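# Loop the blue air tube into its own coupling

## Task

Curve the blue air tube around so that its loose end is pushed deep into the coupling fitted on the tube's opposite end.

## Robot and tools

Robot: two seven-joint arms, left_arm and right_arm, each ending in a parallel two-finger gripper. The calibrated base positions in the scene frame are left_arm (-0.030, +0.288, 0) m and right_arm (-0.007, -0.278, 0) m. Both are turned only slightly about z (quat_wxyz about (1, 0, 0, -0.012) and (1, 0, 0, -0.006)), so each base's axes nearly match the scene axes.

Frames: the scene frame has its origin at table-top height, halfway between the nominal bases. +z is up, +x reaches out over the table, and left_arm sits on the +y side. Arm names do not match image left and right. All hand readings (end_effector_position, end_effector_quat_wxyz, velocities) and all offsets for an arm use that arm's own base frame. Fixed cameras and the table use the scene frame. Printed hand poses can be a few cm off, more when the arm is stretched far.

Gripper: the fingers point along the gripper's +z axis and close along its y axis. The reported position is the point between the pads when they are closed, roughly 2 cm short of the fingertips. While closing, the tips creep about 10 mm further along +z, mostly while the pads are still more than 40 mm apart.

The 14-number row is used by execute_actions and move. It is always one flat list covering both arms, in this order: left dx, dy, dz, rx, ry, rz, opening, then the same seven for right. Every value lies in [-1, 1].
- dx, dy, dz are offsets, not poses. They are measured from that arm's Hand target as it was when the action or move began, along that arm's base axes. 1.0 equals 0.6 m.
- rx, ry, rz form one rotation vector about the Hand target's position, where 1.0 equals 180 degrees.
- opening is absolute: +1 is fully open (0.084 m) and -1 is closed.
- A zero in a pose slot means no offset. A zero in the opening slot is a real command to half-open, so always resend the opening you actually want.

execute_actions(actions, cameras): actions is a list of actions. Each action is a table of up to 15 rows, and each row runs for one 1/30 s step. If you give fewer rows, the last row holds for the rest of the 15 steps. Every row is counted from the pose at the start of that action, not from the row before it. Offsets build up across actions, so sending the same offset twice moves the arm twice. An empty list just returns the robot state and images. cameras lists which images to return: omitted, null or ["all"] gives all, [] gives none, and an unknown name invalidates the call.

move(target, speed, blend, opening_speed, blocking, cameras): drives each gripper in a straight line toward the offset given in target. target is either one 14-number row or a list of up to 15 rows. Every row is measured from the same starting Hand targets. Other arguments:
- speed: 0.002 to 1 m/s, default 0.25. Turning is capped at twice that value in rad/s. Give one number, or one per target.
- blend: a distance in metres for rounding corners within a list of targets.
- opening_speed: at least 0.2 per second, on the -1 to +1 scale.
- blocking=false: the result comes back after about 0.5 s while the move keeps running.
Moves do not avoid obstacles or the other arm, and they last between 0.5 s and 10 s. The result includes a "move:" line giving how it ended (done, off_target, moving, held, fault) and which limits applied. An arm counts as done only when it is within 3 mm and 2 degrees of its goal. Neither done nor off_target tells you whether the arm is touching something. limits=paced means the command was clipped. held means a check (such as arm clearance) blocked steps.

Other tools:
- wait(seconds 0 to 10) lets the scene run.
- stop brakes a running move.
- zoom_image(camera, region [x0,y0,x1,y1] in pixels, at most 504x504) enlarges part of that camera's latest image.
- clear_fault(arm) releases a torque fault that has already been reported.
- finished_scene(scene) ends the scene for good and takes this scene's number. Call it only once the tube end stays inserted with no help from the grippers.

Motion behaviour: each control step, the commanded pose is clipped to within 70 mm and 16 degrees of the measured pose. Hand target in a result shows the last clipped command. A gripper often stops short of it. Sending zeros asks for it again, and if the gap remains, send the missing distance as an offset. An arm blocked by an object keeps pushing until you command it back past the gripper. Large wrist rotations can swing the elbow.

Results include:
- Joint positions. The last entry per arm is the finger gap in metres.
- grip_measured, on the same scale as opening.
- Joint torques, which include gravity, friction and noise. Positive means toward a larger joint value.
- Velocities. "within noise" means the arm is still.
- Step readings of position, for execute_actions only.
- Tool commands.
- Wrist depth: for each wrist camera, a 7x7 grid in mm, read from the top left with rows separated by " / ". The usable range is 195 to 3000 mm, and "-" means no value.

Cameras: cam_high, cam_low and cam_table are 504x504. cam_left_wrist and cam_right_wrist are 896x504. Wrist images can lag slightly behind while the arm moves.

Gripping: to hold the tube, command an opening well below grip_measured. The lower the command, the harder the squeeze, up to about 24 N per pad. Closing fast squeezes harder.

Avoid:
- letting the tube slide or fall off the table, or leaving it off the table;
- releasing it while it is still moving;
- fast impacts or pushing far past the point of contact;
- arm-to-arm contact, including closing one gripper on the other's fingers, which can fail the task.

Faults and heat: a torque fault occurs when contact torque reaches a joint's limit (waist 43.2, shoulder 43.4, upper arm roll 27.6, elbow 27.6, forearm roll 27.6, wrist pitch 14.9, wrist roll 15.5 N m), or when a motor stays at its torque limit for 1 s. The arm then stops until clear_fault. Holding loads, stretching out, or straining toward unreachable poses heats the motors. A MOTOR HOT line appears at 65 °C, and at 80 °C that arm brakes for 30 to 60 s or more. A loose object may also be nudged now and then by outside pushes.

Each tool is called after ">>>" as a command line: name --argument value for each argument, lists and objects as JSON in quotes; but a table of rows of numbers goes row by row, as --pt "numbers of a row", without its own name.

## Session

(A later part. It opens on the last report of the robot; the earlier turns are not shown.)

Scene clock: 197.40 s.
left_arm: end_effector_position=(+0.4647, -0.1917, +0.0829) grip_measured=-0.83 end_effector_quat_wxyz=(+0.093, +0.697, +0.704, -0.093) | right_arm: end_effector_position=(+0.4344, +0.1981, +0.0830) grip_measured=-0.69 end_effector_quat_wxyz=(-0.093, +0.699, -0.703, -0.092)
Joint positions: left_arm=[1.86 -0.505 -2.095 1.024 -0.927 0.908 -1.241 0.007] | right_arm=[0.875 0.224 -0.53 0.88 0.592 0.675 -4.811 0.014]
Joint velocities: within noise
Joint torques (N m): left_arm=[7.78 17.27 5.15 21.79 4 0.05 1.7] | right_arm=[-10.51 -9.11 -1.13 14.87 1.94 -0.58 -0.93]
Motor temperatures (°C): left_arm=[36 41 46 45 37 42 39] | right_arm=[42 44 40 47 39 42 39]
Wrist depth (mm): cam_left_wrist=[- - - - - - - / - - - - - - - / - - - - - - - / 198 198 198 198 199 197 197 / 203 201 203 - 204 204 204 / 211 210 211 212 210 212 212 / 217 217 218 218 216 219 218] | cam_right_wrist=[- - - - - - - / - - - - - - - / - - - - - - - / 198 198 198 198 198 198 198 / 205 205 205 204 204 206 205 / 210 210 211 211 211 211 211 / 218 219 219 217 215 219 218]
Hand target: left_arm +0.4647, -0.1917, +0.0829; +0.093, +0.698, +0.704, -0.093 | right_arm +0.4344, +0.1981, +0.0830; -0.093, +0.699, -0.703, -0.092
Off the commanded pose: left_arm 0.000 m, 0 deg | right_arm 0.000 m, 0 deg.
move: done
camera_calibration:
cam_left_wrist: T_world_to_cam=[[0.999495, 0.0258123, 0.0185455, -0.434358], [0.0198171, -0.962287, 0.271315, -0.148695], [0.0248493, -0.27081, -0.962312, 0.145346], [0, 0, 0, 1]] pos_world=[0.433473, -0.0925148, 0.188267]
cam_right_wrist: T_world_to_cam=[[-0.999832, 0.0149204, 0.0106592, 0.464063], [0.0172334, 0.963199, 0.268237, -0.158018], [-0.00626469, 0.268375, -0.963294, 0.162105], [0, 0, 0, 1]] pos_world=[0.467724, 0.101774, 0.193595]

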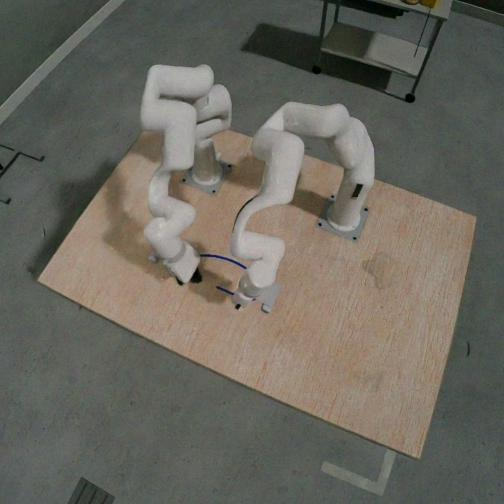

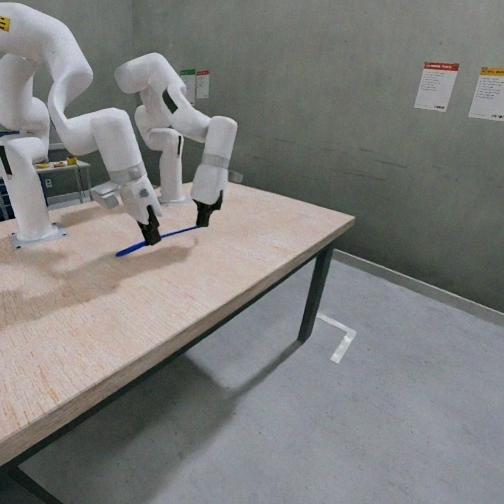

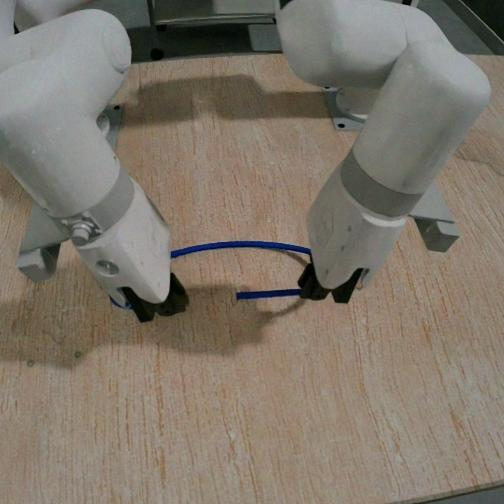

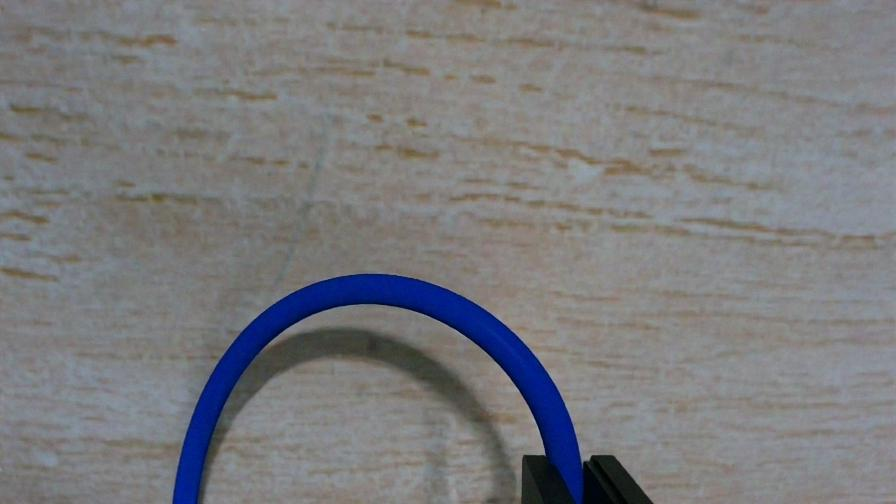

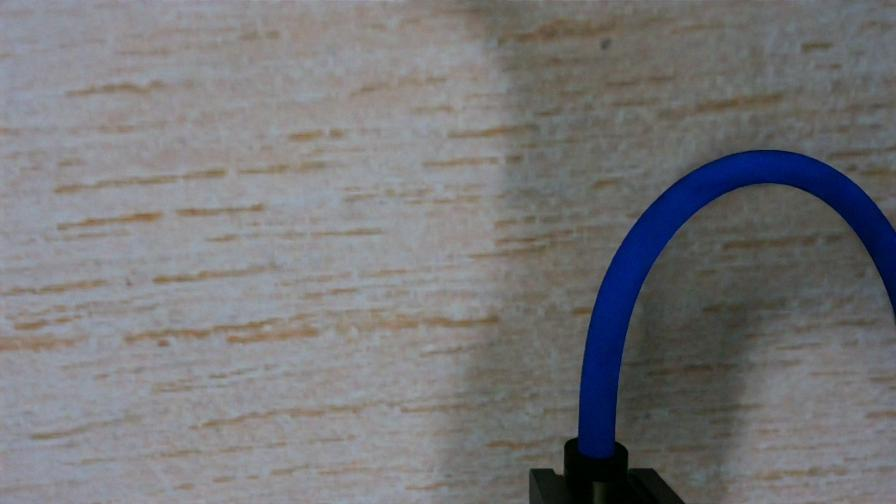

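>>> move --pt "0.0356 -0.0045 0.0667 0 0 -0.0833 -1 -0.0356 0.005 0.0667 0 0 -0.0833 -1" --pt "0.0713 -0.0173 0.133 0 0 -0.1667 -1 -0.071 0.0182 0.133 0 0 -0.1667 -1" --speed 0.1 --blend 0.005

>>> zoom_image --camera "cam_table" --region '[100, 220, 400, 380]'

>>> zoom_image --camera "cam_low" --region '[90, 150, 240, 250]'

>>> zoom_image --camera "cam_high" --region '[160, 230, 300, 320]'

Scene clock: 228.70 s.
left_arm: end_effector_position=(+0.5075, -0.2021, +0.1627) grip_measured=-0.83 end_effector_quat_wxyz=(+0.066, +0.856, +0.500, -0.114) | right_arm: end_effector_position=(+0.3918, +0.2091, +0.1628) grip_measured=-0.69 end_effector_quat_wxyz=(+0.113, -0.494, +0.860, +0.065)
Joint positions: left_arm=[2.076 -0.555 -2.17 1.419 -0.73 1.288 -0.92 0.007] | right_arm=[0.945 -0.162 -0.501 0.689 0.119 0.617 -3.833 0.014]
Joint velocities: within noise
Joint torques (N m): left_arm=[7.4 24.29 5.07 24.22 3.42 0.23 1.48] | right_arm=[-9.85 -16.13 3.35 10.23 -2 -0.85 0.76]
Motor temperatures (°C): left_arm=[36 41 45 48 37 41 39] | right_arm=[42 44 40 47 39 42 39]
Wrist depth (mm): cam_left_wrist=[253 254 254 255 254 254 255 / 262 263 261 263 263 263 263 / 271 269 270 270 272 272 272 / 278 279 279 279 279 280 280 / 288 286 287 290 287 290 290 / 300 300 298 298 301 301 301 / 309 309 310 307 307 310 311] | cam_right_wrist=[258 258 258 258 258 258 258 / 264 264 264 265 264 265 265 / 273 273 273 271 273 274 274 / 280 280 281 280 280 280 281 / 289 290 290 290 288 291 291 / 298 298 298 299 298 296 299 / 309 309 307 306 307 307 311]
Hand target: left_arm +0.5075, -0.2021, +0.1627; +0.066, +0.856, +0.500, -0.114 | right_arm +0.3918, +0.2091, +0.1628; +0.113, -0.494, +0.860, +0.065
Off the commanded pose: left_arm 0.000 m, 0 deg | right_arm 0.000 m, 0 deg.
move: done
camera_calibration:
cam_left_wrist: T_world_to_cam=[[0.878411, -0.477548, 0.0184927, -0.518628], [-0.464118, -0.843201, 0.271305, 0.088542], [-0.113968, -0.2469, -0.962316, 0.29356], [0, 0, 0, 1]] pos_world=[0.530119, -0.100531, 0.268067]
cam_right_wrist: T_world_to_cam=[[-0.858425, 0.512828, 0.0106671, 0.260968], [0.49651, 0.825531, 0.268286, -0.348218], [0.128778, 0.235599, -0.96328, 0.189724], [0, 0, 0, 1]] pos_world=[0.372483, 0.108934, 0.273395]

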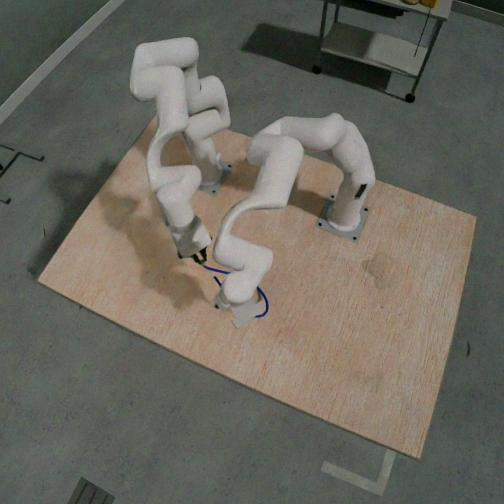

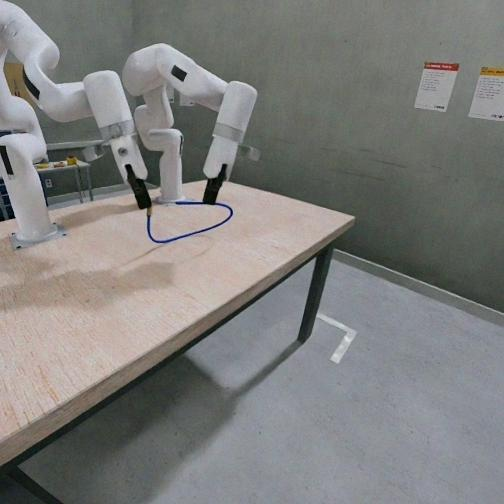

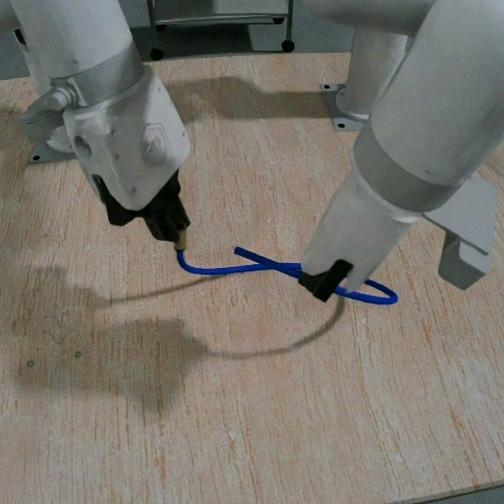

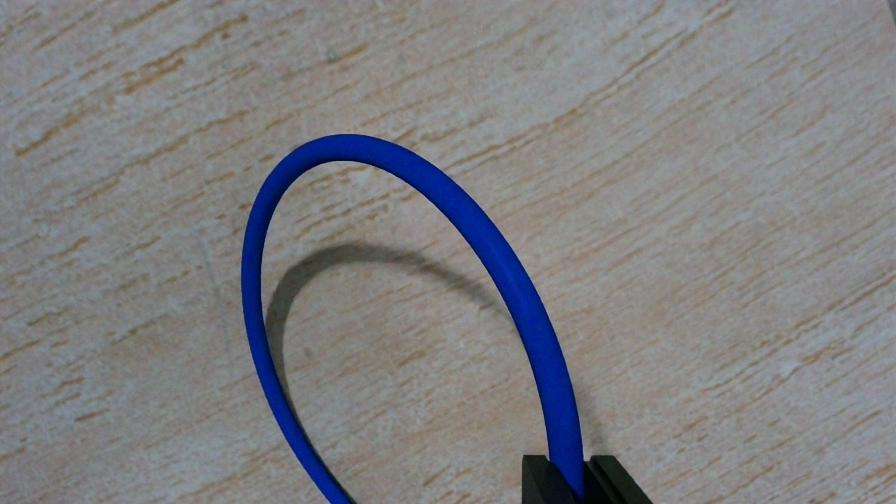

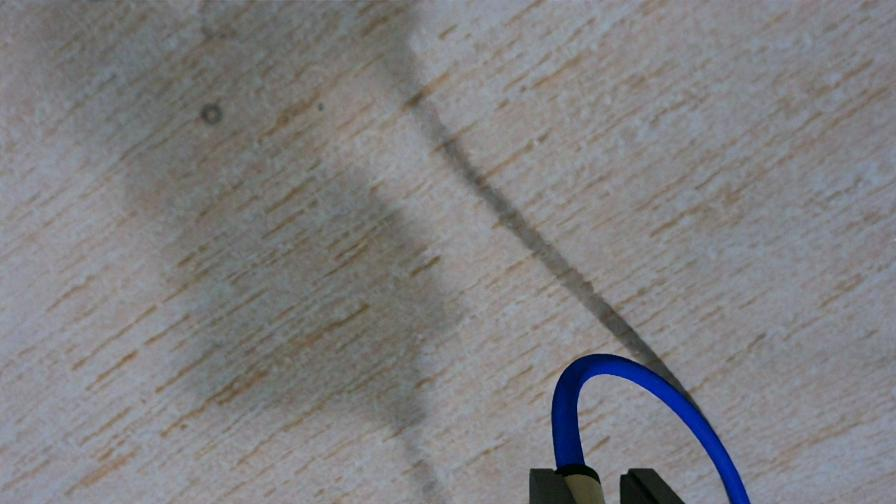

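Scaled by 1.680 from the camera's 504x504 image, which has a finer 720x720 frame.

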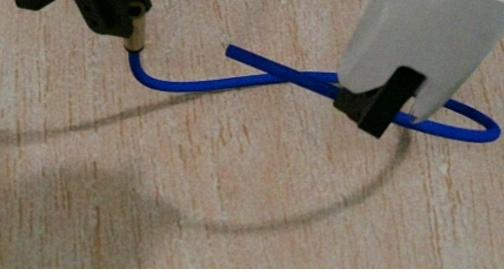

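Scaled by 3.360 from the camera's 504x504 image, which has a finer 720x720 frame.

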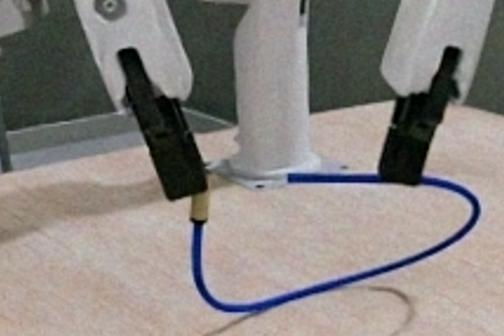

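Scaled by 3.600 from the camera's 504x504 image, which has a finer 720x720 frame.

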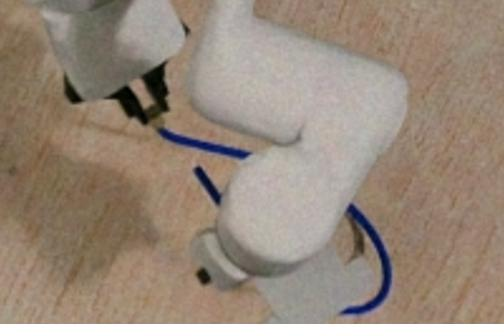

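>>> move --pt "-0.0713 0.0173 0 0 0 0.1667 -1 0.071 -0.0182 0 0 0 -0.1667 -1" --pt "-0.1037 0.0413 0 0 0 0.3778 -1 0.0523 -0.0748 0 0 0 -0.3556 -1" --pt "-0.1438 0.1123 0 0 0 0.5889 -1 0.0408 -0.1781 0 0 0 -0.5446 -1" --speed 0.12 --blend 0.01

Scene clock: 255.33 s.
left_arm: end_effector_position=(+0.4212, -0.1347, +0.1627) grip_measured=-0.84 end_effector_quat_wxyz=(+0.130, +0.116, +0.985, -0.016) | right_arm: end_effector_position=(+0.4163, +0.1022, +0.1628) grip_measured=-0.69 end_effector_quat_wxyz=(+0.123, +0.325, +0.937, -0.043)
Joint positions: left_arm=[1.039 -0.657 -1.293 0.708 -0.904 0.827 -2.573 0.007] | right_arm=[0.684 -0.157 -0.352 0.714 -0.404 0.76 -1.86 0.014]
Joint velocities: within noise
Joint torques (N m): left_arm=[-6.67 0.91 11.22 13.72 -3.25 -0.34 -0.87] | right_arm=[-9.95 -17.4 2.92 16.66 -1.96 -0.72 0.7]
Motor temperatures (°C): left_arm=[36 42 45 48 37 41 39] | right_arm=[42 44 40 46 39 42 39]
Wrist depth (mm): cam_left_wrist=[253 252 253 255 256 256 257 / 259 263 263 262 264 265 263 / 271 271 272 271 273 274 275 / 278 279 280 280 281 281 282 / 287 289 289 290 289 291 292 / 298 299 300 299 302 303 303 / 308 309 309 308 312 312 313] | cam_right_wrist=[259 258 258 258 256 258 257 / 265 265 265 265 264 264 264 / 274 274 273 273 271 273 273 / 281 281 281 281 281 280 280 / 291 291 288 290 288 290 290 / 300 299 299 299 299 298 298 / 311 311 308 305 307 310 310]
Hand target: left_arm +0.4212, -0.1347, +0.1627; +0.130, +0.116, +0.985, -0.016 | right_arm +0.4163, +0.1022, +0.1628; +0.123, +0.325, +0.937, -0.043
Off the commanded pose: left_arm 0.000 m, 0 deg | right_arm 0.000 m, 0 deg.
move: done
camera_calibration:
cam_left_wrist: T_world_to_cam=[[0.217031, 0.975989, 0.0185394, 0.063718], [0.938431, -0.213833, 0.271335, -0.400769], [0.268784, -0.0414901, -0.962306, 0.166792], [0, 0, 0, 1]] pos_world=[0.317434, -0.140965, 0.268067]
cam_right_wrist: T_world_to_cam=[[0.627662, 0.778413, 0.0106663, -0.308958], [0.748127, -0.606917, 0.26825, -0.230499], [0.215283, -0.160391, -0.96329, 0.216205], [0, 0, 0, 1]] pos_world=[0.319818, 0.13528, 0.273395]

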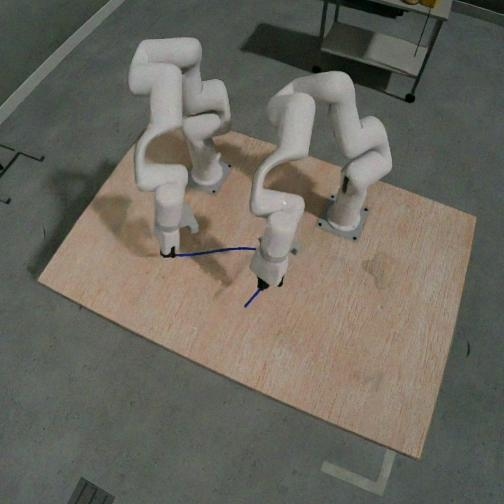

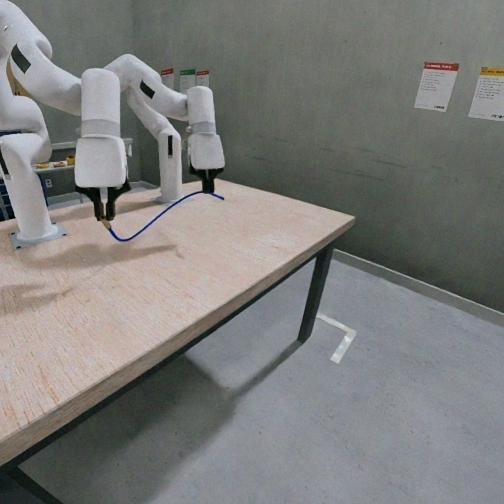

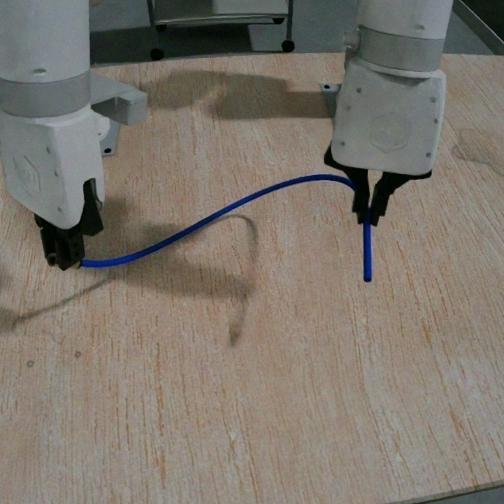

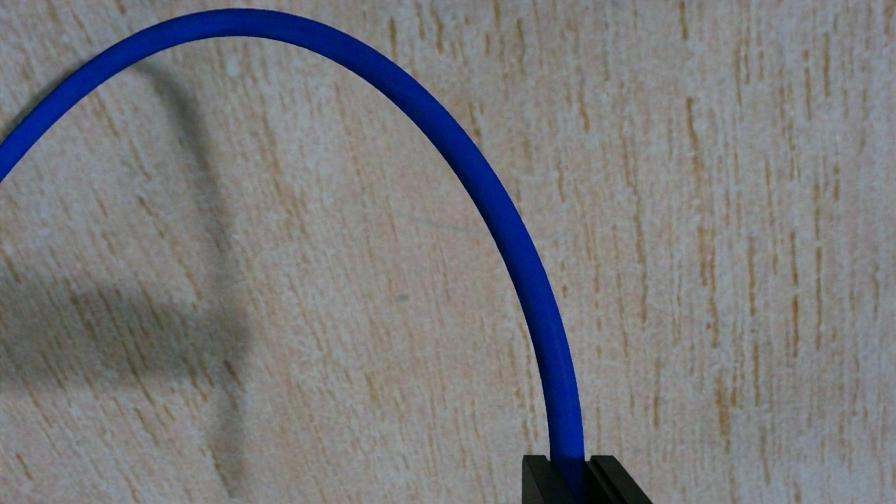

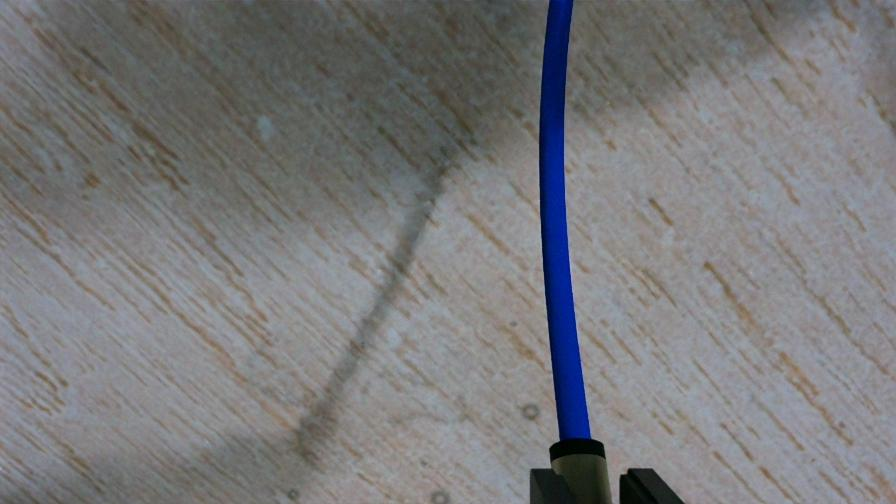

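>>> move --pt "-0.0719 0.11 0 0 0 0.3166 -1 -0.006 -0.1587 0 0 0 -0.1 -1" --pt "-0.12 0.1409 0 0 0 0.5277 -1 -0.009 -0.2222 0 0 0 -0.2 -1" --speed 0.12 --blend 0.01

>>> zoom_image --camera "cam_low" --region '[0, 180, 240, 310]'

Scene clock: 267.90 s.
left_arm: end_effector_position=(+0.3492, -0.0502, +0.1627) grip_measured=-0.84 end_effector_quat_wxyz=(+0.100, -0.647, +0.751, +0.085) | right_arm: end_effector_position=(+0.4109, -0.0311, +0.1628) grip_measured=-0.69 end_effector_quat_wxyz=(+0.104, +0.599, +0.790, -0.079)
Joint positions: left_arm=[1.157 -1.173 -1.238 0.673 -0.857 1.294 -4.085 0.007] | right_arm=[0.502 -0.169 -0.453 0.732 -0.435 0.874 -1.512 0.014]
Joint velocities: within noise
Joint torques (N m): left_arm=[8.38 7.04 15.16 14.27 4.35 -0.37 -0.97] | right_arm=[-11.07 -4.42 -1.76 16.61 1.87 -0.4 0.84]
Motor temperatures (°C): left_arm=[36 41 48 46 37 41 39] | right_arm=[42 44 40 48 39 41 39]
Wrist depth (mm): cam_left_wrist=[252 254 254 255 256 256 257 / 261 261 263 263 264 265 264 / 270 271 271 272 273 275 275 / 278 278 279 281 281 282 283 / 288 289 289 291 292 292 294 / 298 298 300 299 300 304 304 / 308 309 309 309 312 314 315] | cam_right_wrist=[259 258 258 258 258 258 258 / 265 265 265 265 264 264 264 / 274 274 273 273 273 273 273 / 281 281 281 281 281 281 280 / 291 291 288 291 290 290 291 / 300 299 299 299 299 299 298 / 311 311 307 305 304 310 310]
Hand target: left_arm +0.3492, -0.0502, +0.1627; +0.100, -0.647, +0.751, +0.085 | right_arm +0.4109, -0.0311, +0.1628; +0.104, +0.599, +0.790, -0.079
Off the commanded pose: left_arm 0.000 m, 0 deg | right_arm 0.000 m, 0 deg.
move: done
camera_calibration:
cam_left_wrist: T_world_to_cam=[[-0.991163, 0.131355, 0.0184999, 0.376438], [0.131425, 0.953485, 0.271283, 0.0252815], [0.017995, 0.271317, -0.962322, 0.292926], [0, 0, 0, 1]] pos_world=[0.364518, -0.153028, 0.268067]
cam_right_wrist: T_world_to_cam=[[0.96535, 0.260742, 0.0106639, -0.356654], [0.248436, -0.930762, 0.268257, -0.112146], [0.0798713, -0.256312, -0.963288, 0.248636], [0, 0, 0, 1]] pos_world=[0.352298, 0.0523418, 0.273395]

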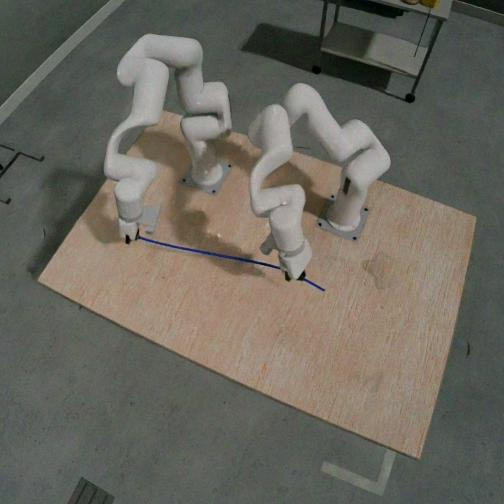

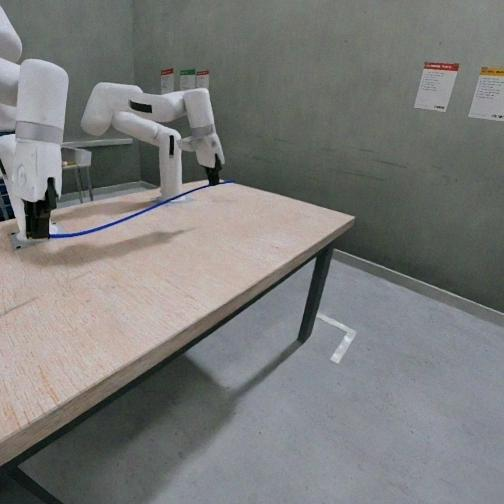

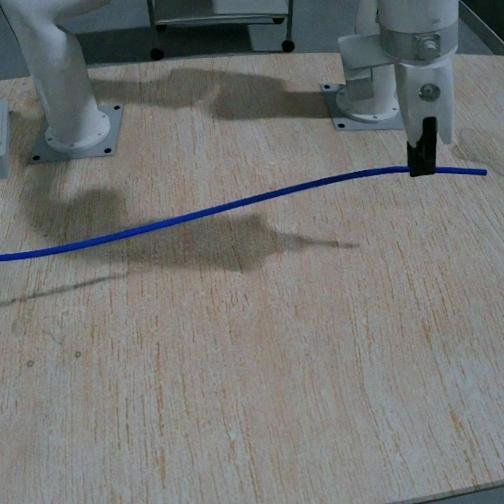

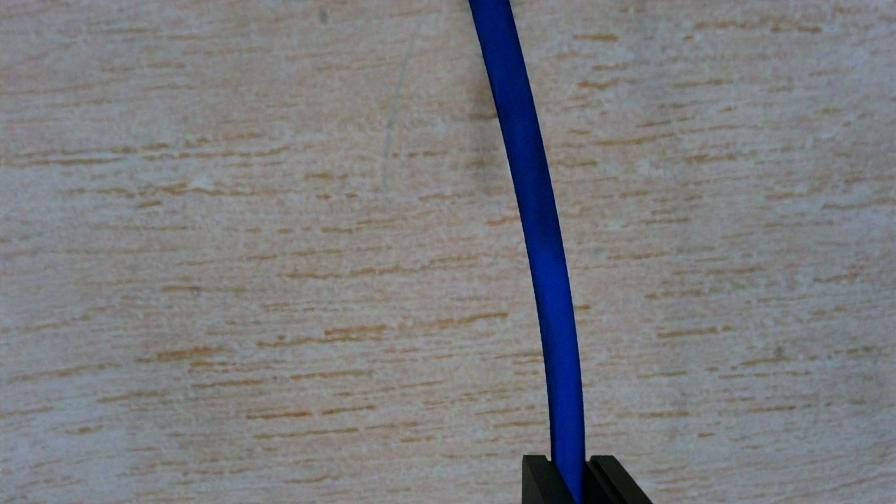

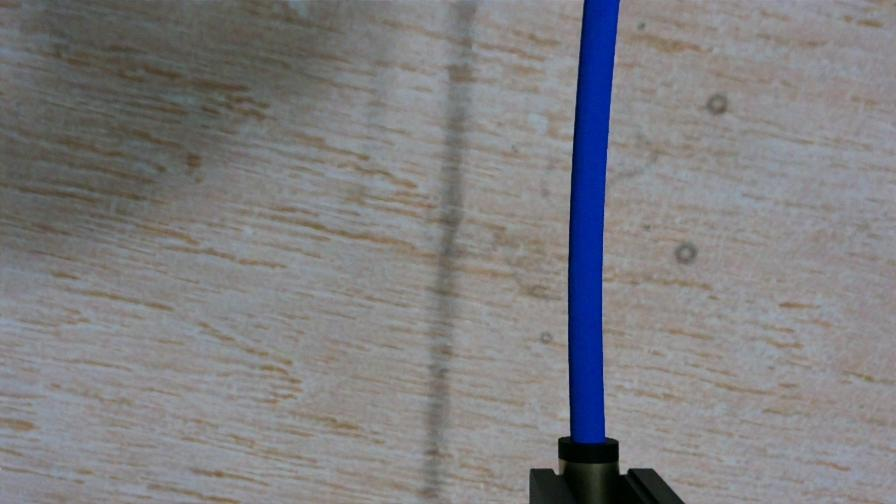

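Scaled by 2.100 from the camera's 504x504 image, which has a finer 720x720 frame.

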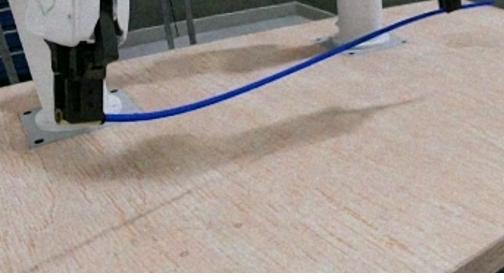

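>>> move --pt "-0.02 -0.002 -0.1 0 0 0.1 -1 -0.0035 -0.0115 -0.1 0 0 -0.03 -1" --pt "-0.02 -0.002 -0.23 0 0 0.1 -1 -0.0035 -0.0115 -0.23 0 0 -0.03 -1" --speed 0.08 --blend 0.01

>>> zoom_image --camera "cam_low" --region '[0, 200, 240, 310]'

Scene clock: 275.47 s.
left_arm: end_effector_position=(+0.3372, -0.0513, +0.0247) grip_measured=-0.84 end_effector_quat_wxyz=(-0.086, +0.757, -0.640, -0.100) | right_arm: end_effector_position=(+0.4088, -0.0380, +0.0249) grip_measured=-0.69 end_effector_quat_wxyz=(+0.100, +0.635, +0.761, -0.084)
Joint positions: left_arm=[1.279 -1.244 -1.658 0.623 -1.185 1.15 -4.351 0.007] | right_arm=[0.465 0.21 -0.475 0.641 -0.392 0.437 -1.394 0.014]
Joint velocities: within noise
Joint torques (N m): left_arm=[7.34 10.43 10.66 8.89 -3.59 -3.04 1.38] | right_arm=[-9.31 -6.83 0.71 12.21 2.5 -2.15 -0.78]
Motor temperatures (°C): left_arm=[36 41 48 44 37 41 39] | right_arm=[42 44 40 48 39 42 39]
Wrist depth (mm): cam_left_wrist=[- - - - - - - / - - - - - - - / - - - - - - - / - - - - - - - / - - - - - - - / - - - - - - - / - - - - - - -] | cam_right_wrist=[- - - - - - - / - - - - - - - / - - - - - - - / - - - - - - - / - - - - - - - / - - - - - - - / - - - - - - -]
Hand target: left_arm +0.3372, -0.0514, +0.0247; -0.086, +0.757, -0.640, -0.100 | right_arm +0.4088, -0.0380, +0.0248; +0.100, +0.635, +0.761, -0.084
Off the commanded pose: left_arm 0.000 m, 0 deg | right_arm 0.000 m, 0 deg.
move: done
camera_calibration:
cam_left_wrist: T_world_to_cam=[[-0.983226, -0.181447, 0.0185485, 0.348506], [-0.169717, 0.9474, 0.271349, 0.166694], [-0.0668082, 0.263649, -0.962302, 0.188883], [0, 0, 0, 1]] pos_world=[0.38357, -0.144489, 0.130067]
cam_right_wrist: T_world_to_cam=[[0.985631, 0.168568, 0.0107533, -0.36312], [0.159553, -0.950034, 0.268289, -0.045427], [0.0554409, -0.262718, -0.963279, 0.123955], [0, 0, 0, 1]] pos_world=[0.358279, 0.0506185, 0.135495]

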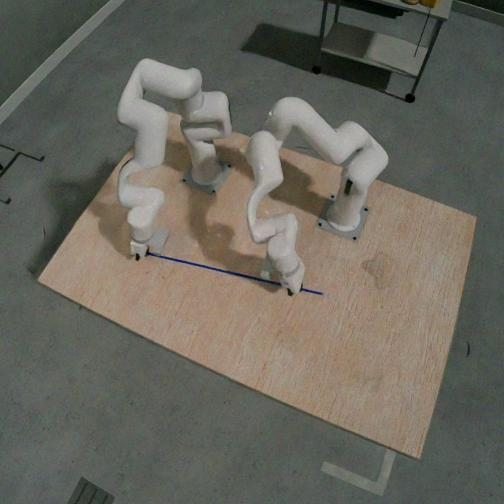

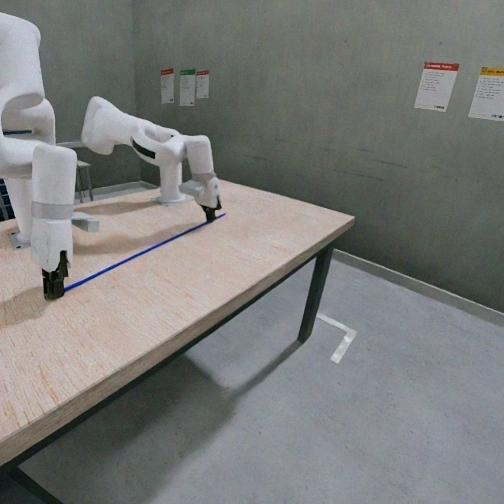

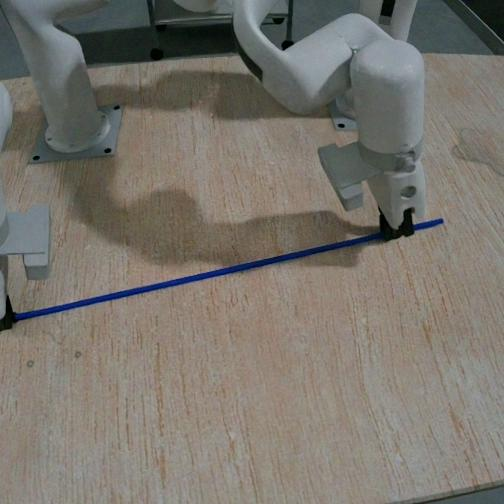

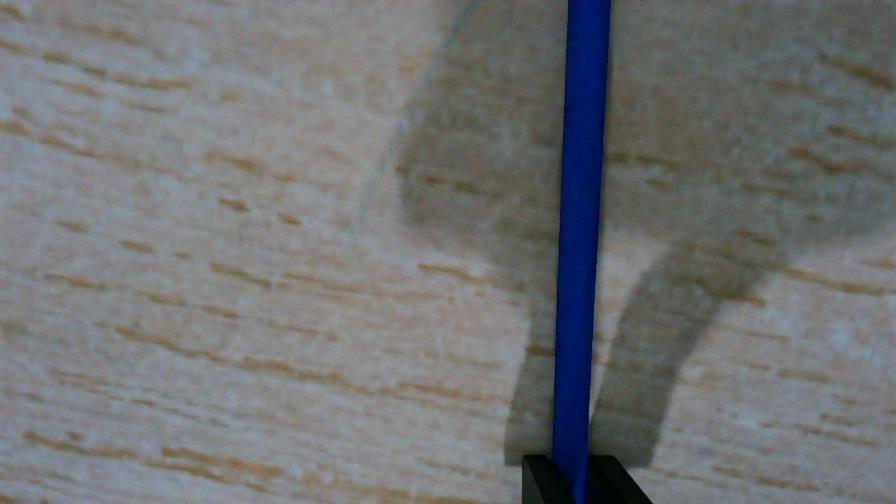

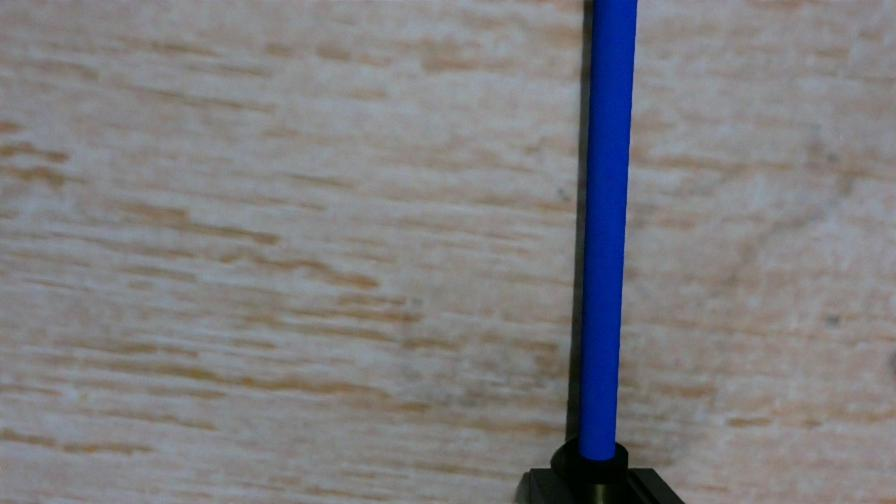

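Scaled by 2.100 from the camera's 504x504 image, which has a finer 720x720 frame.

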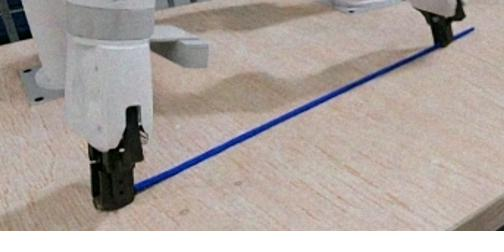

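>>> move --pt "0 0 0 0 0 0 -1 0 0 0 0 0 0 -0.2" --pt "0 0 0 0 0 0 -1 0.0003 -0.0015 0.06 0.041 0.0071 -0.0018 -0.2" --pt "0 0 0 0 0 0 -1 0.0006 -0.0033 0.06 0.0821 0.0142 -0.0036 -0.2" --pt "0 0 0 0 0 0 -1 0.0006 -0.0033 -0.0047 0.0821 0.0142 -0.0036 -0.2" --speed 0.07

>>> zoom_image --camera "cam_low" --region '[0, 220, 120, 320]'

Scene clock: 290.13 s.
left_arm: end_effector_position=(+0.3372, -0.0513, +0.0247) grip_measured=-0.84 end_effector_quat_wxyz=(-0.086, +0.757, -0.640, -0.100) | right_arm: end_effector_position=(+0.4091, -0.0400, +0.0220) grip_measured=-0.22 end_effector_quat_wxyz=(+0.000, +0.645, +0.764, +0.000)
Joint positions: left_arm=[1.279 -1.244 -1.658 0.623 -1.185 1.15 -4.351 0.007] | right_arm=[0.311 0.221 -0.388 0.677 0.18 0.479 -1.968 0.035]
Joint velocities: within noise
Joint torques (N m): left_arm=[6.69 13.81 11.22 6.89 -3.16 -2.13 1.22] | right_arm=[-9.87 -8.68 0.25 13.4 2.46 -2.26 -0.81]
Motor temperatures (°C): left_arm=[36 41 49 43 37 42 39] | right_arm=[42 44 40 47 39 42 39]
Wrist depth (mm): cam_left_wrist=[- - - - - - - / - - - - - - - / - - - - - - - / - - - - - - - / - - - - - - - / - - - - - - - / - - - - - - -] | cam_right_wrist=[- - - - - - - / - - - - - - - / - - - - - - - / - - - - - - - / - - - - - - - / - - - - - - - / - - - - - - -]
Hand target: left_arm +0.3372, -0.0514, +0.0247; -0.086, +0.757, -0.640, -0.100 | right_arm +0.4091, -0.0400, +0.0220; +0.000, +0.645, +0.764, +0.000
Off the commanded pose: left_arm 0.000 m, 0 deg | right_arm 0.000 m, 0 deg.
move: done
camera_calibration:
cam_left_wrist: T_world_to_cam=[[-0.983233, -0.18142, 0.0184541, 0.348525], [-0.169716, 0.947404, 0.271332, 0.166697], [-0.0667086, 0.263651, -0.962309, 0.188846], [0, 0, 0, 1]] pos_world=[0.38357, -0.144489, 0.130066]
cam_right_wrist: T_world_to_cam=[[0.987877, 0.155018, 0.00831161, -0.364538], [0.154934, -0.987875, 0.00990551, -0.0405136], [0.00974637, -0.00849767, -0.999916, 0.150266], [0, 0, 0, 1]] pos_world=[0.364931, 0.0177643, 0.153685]

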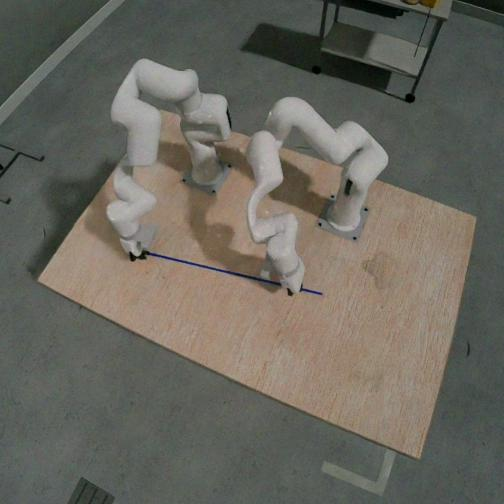

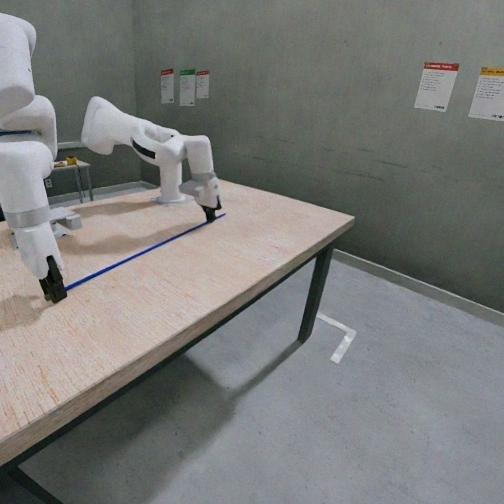

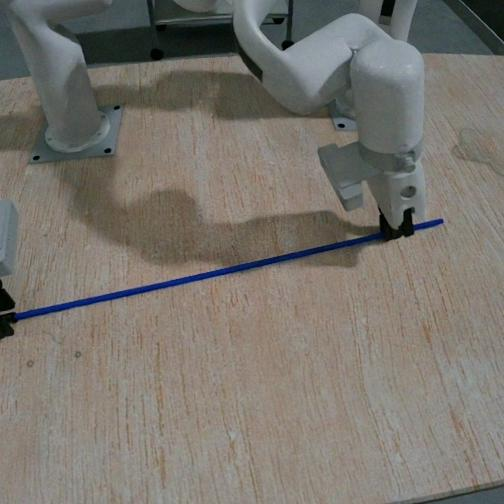

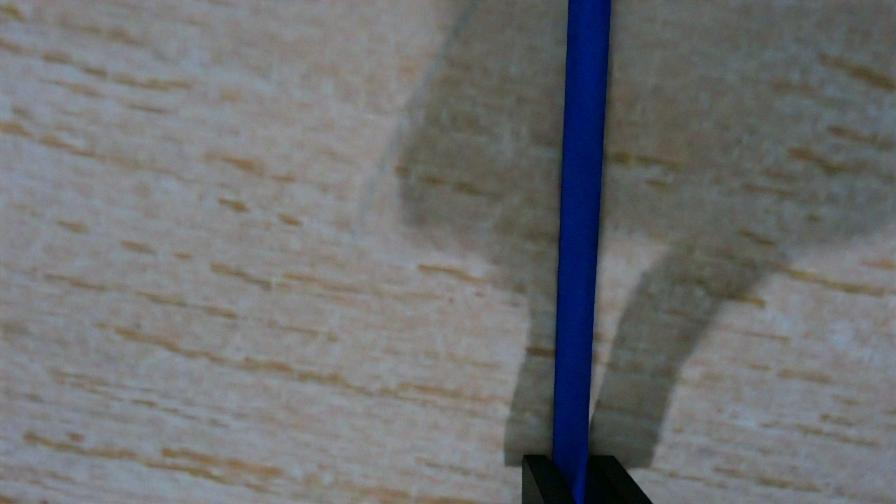

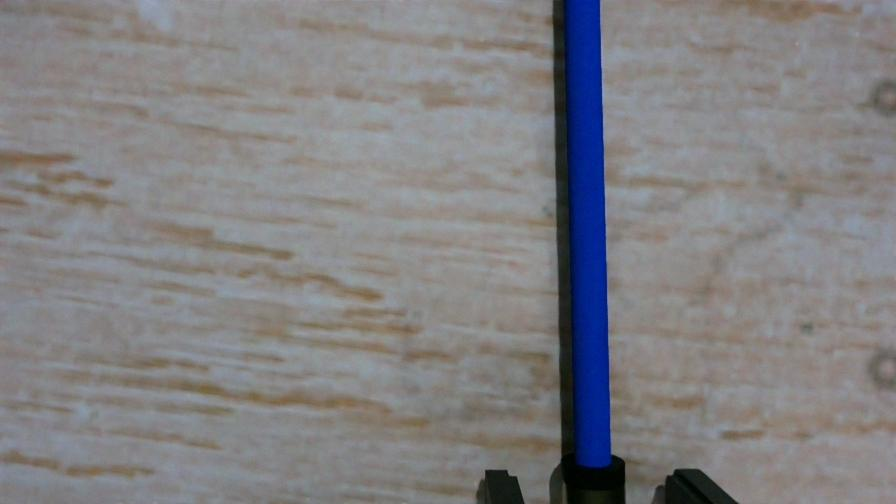

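Scaled by 4.200 from the camera's 504x504 image, which has a finer 720x720 frame.

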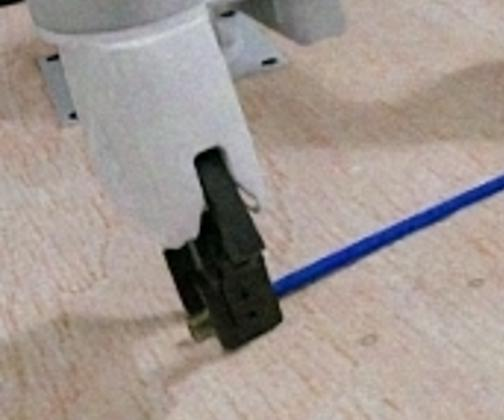

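>>> move --pt "0 0 0 0 0 0 -0.3 0 0 0 0 0 0 -1" --pt "0 0 0.04 -0.0205 -0.0038 0 -0.3 0 0 0 0 0 0 -1" --pt "0 0 0.04 -0.041 -0.0076 0 -0.3 0 0 0 0 0 0 -1" --pt "0 0 -0.0053 -0.041 -0.0076 0 -0.3 0 0 0 0 0 0 -1" --pt "0 0 -0.0053 -0.041 -0.0076 0 -1 0 0 0 0 0 0 -1" --speed 0.07 --opening_speed 0.8

>>> zoom_image --camera "cam_table" --region '[380, 100, 504, 260]'

Scene clock: 303.00 s.
left_arm: end_effector_position=(+0.3373, -0.0513, +0.0215) grip_measured=-0.83 end_effector_quat_wxyz=(-0.044, +0.762, -0.644, -0.049) | right_arm: end_effector_position=(+0.4091, -0.0400, +0.0220) grip_measured=-0.69 end_effector_quat_wxyz=(+0.000, +0.645, +0.764, +0.000)
Joint positions: left_arm=[1.314 -1.173 -1.642 0.58 -1.276 1.136 -4.241 0.007] | right_arm=[0.311 0.221 -0.388 0.677 0.18 0.479 -1.968 0.014]
Joint velocities: within noise
Joint torques (N m): left_arm=[6.82 20.89 -4.14 -5.04 2.91 3.6 0.02] | right_arm=[-9.66 -8.8 0.13 12.67 2.35 -1.88 -0.64]
Motor temperatures (°C): left_arm=[36 41 49 42 37 42 39] | right_arm=[42 44 40 47 39 42 39]
Wrist depth (mm): cam_left_wrist=[- - - - - - - / - - - - - - - / - - - - - - - / - - - - - - - / - - - - - - - / - - - - - - - / - - - - - - -] | cam_right_wrist=[- - - - - - - / - - - - - - - / - - - - - - - / - - - - - - - / - - - - - - - / - - - - - - - / - - - - - - -]
Hand target: left_arm +0.3372, -0.0514, +0.0215; -0.044, +0.762, -0.644, -0.049 | right_arm +0.4091, -0.0400, +0.0220; +0.000, +0.645, +0.764, +0.000
Off the commanded pose: left_arm 0.000 m, 0 deg | right_arm 0.000 m, 0 deg.
move: done
camera_calibration:
cam_left_wrist: T_world_to_cam=[[-0.983691, -0.178947, 0.0181423, 0.348893], [-0.174574, 0.974172, 0.143226, 0.173354], [-0.0433036, 0.137723, -0.989524, 0.172012], [0, 0, 0, 1]] pos_world=[0.380915, -0.130133, 0.139051]
cam_right_wrist: T_world_to_cam=[[0.987877, 0.155018, 0.00831161, -0.364538], [0.154934, -0.987875, 0.00990551, -0.0405136], [0.00974637, -0.00849767, -0.999916, 0.150266], [0, 0, 0, 1]] pos_world=[0.364931, 0.0177643, 0.153685]

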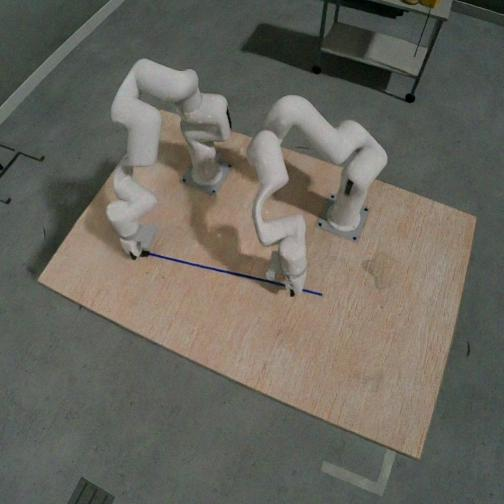

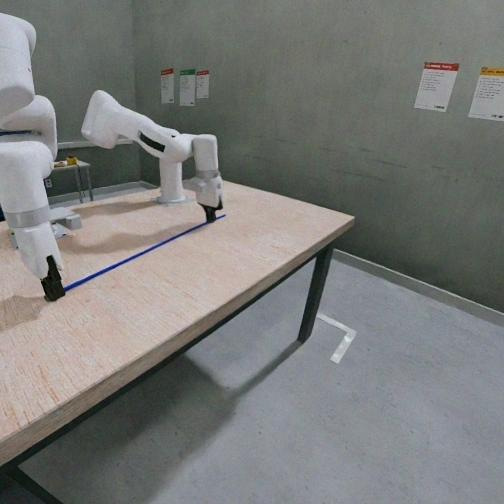

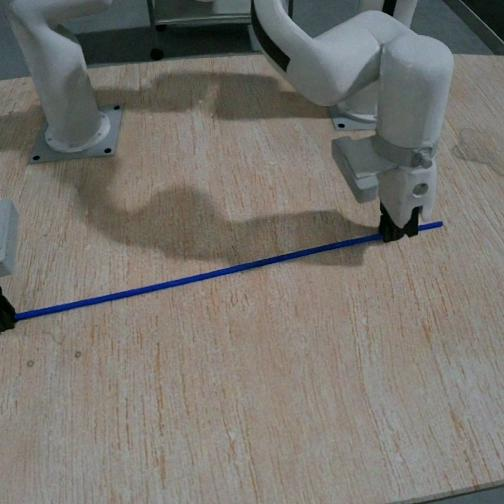

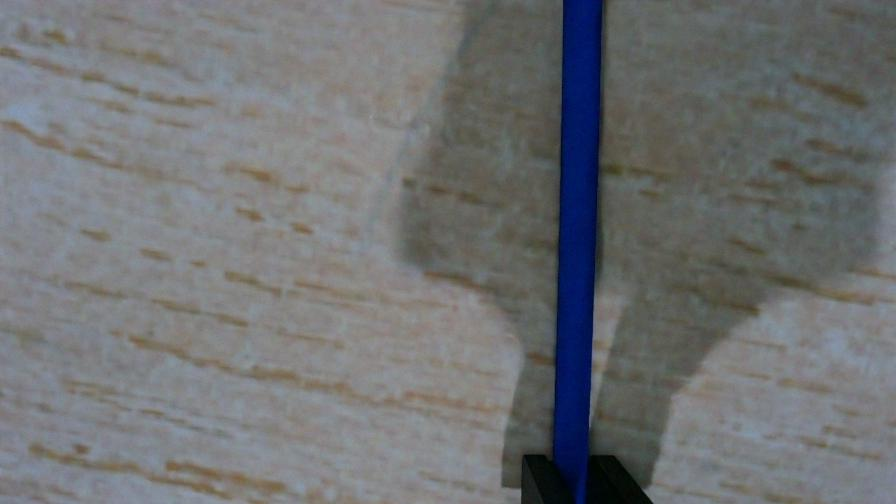

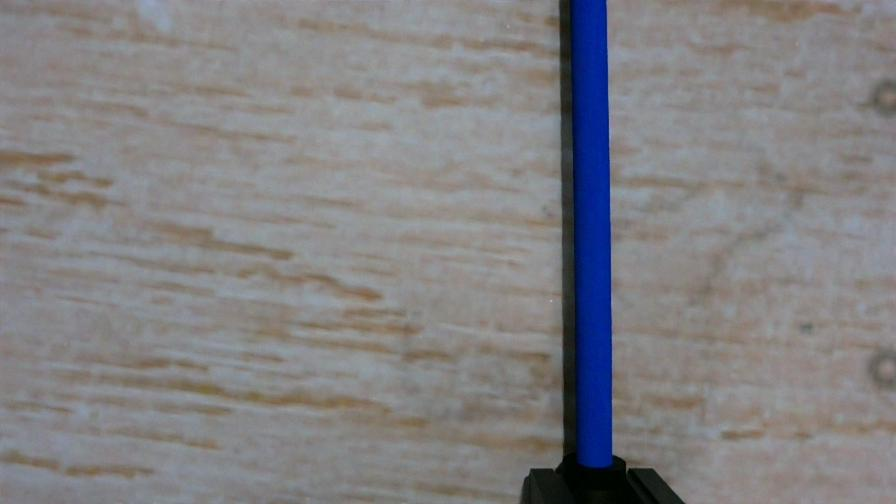

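Scaled by 3.150 from the camera's 504x504 image, which has a finer 720x720 frame.

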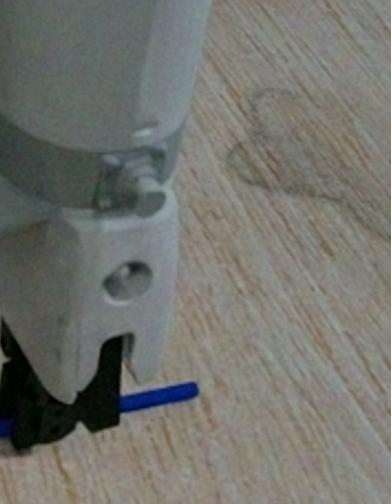

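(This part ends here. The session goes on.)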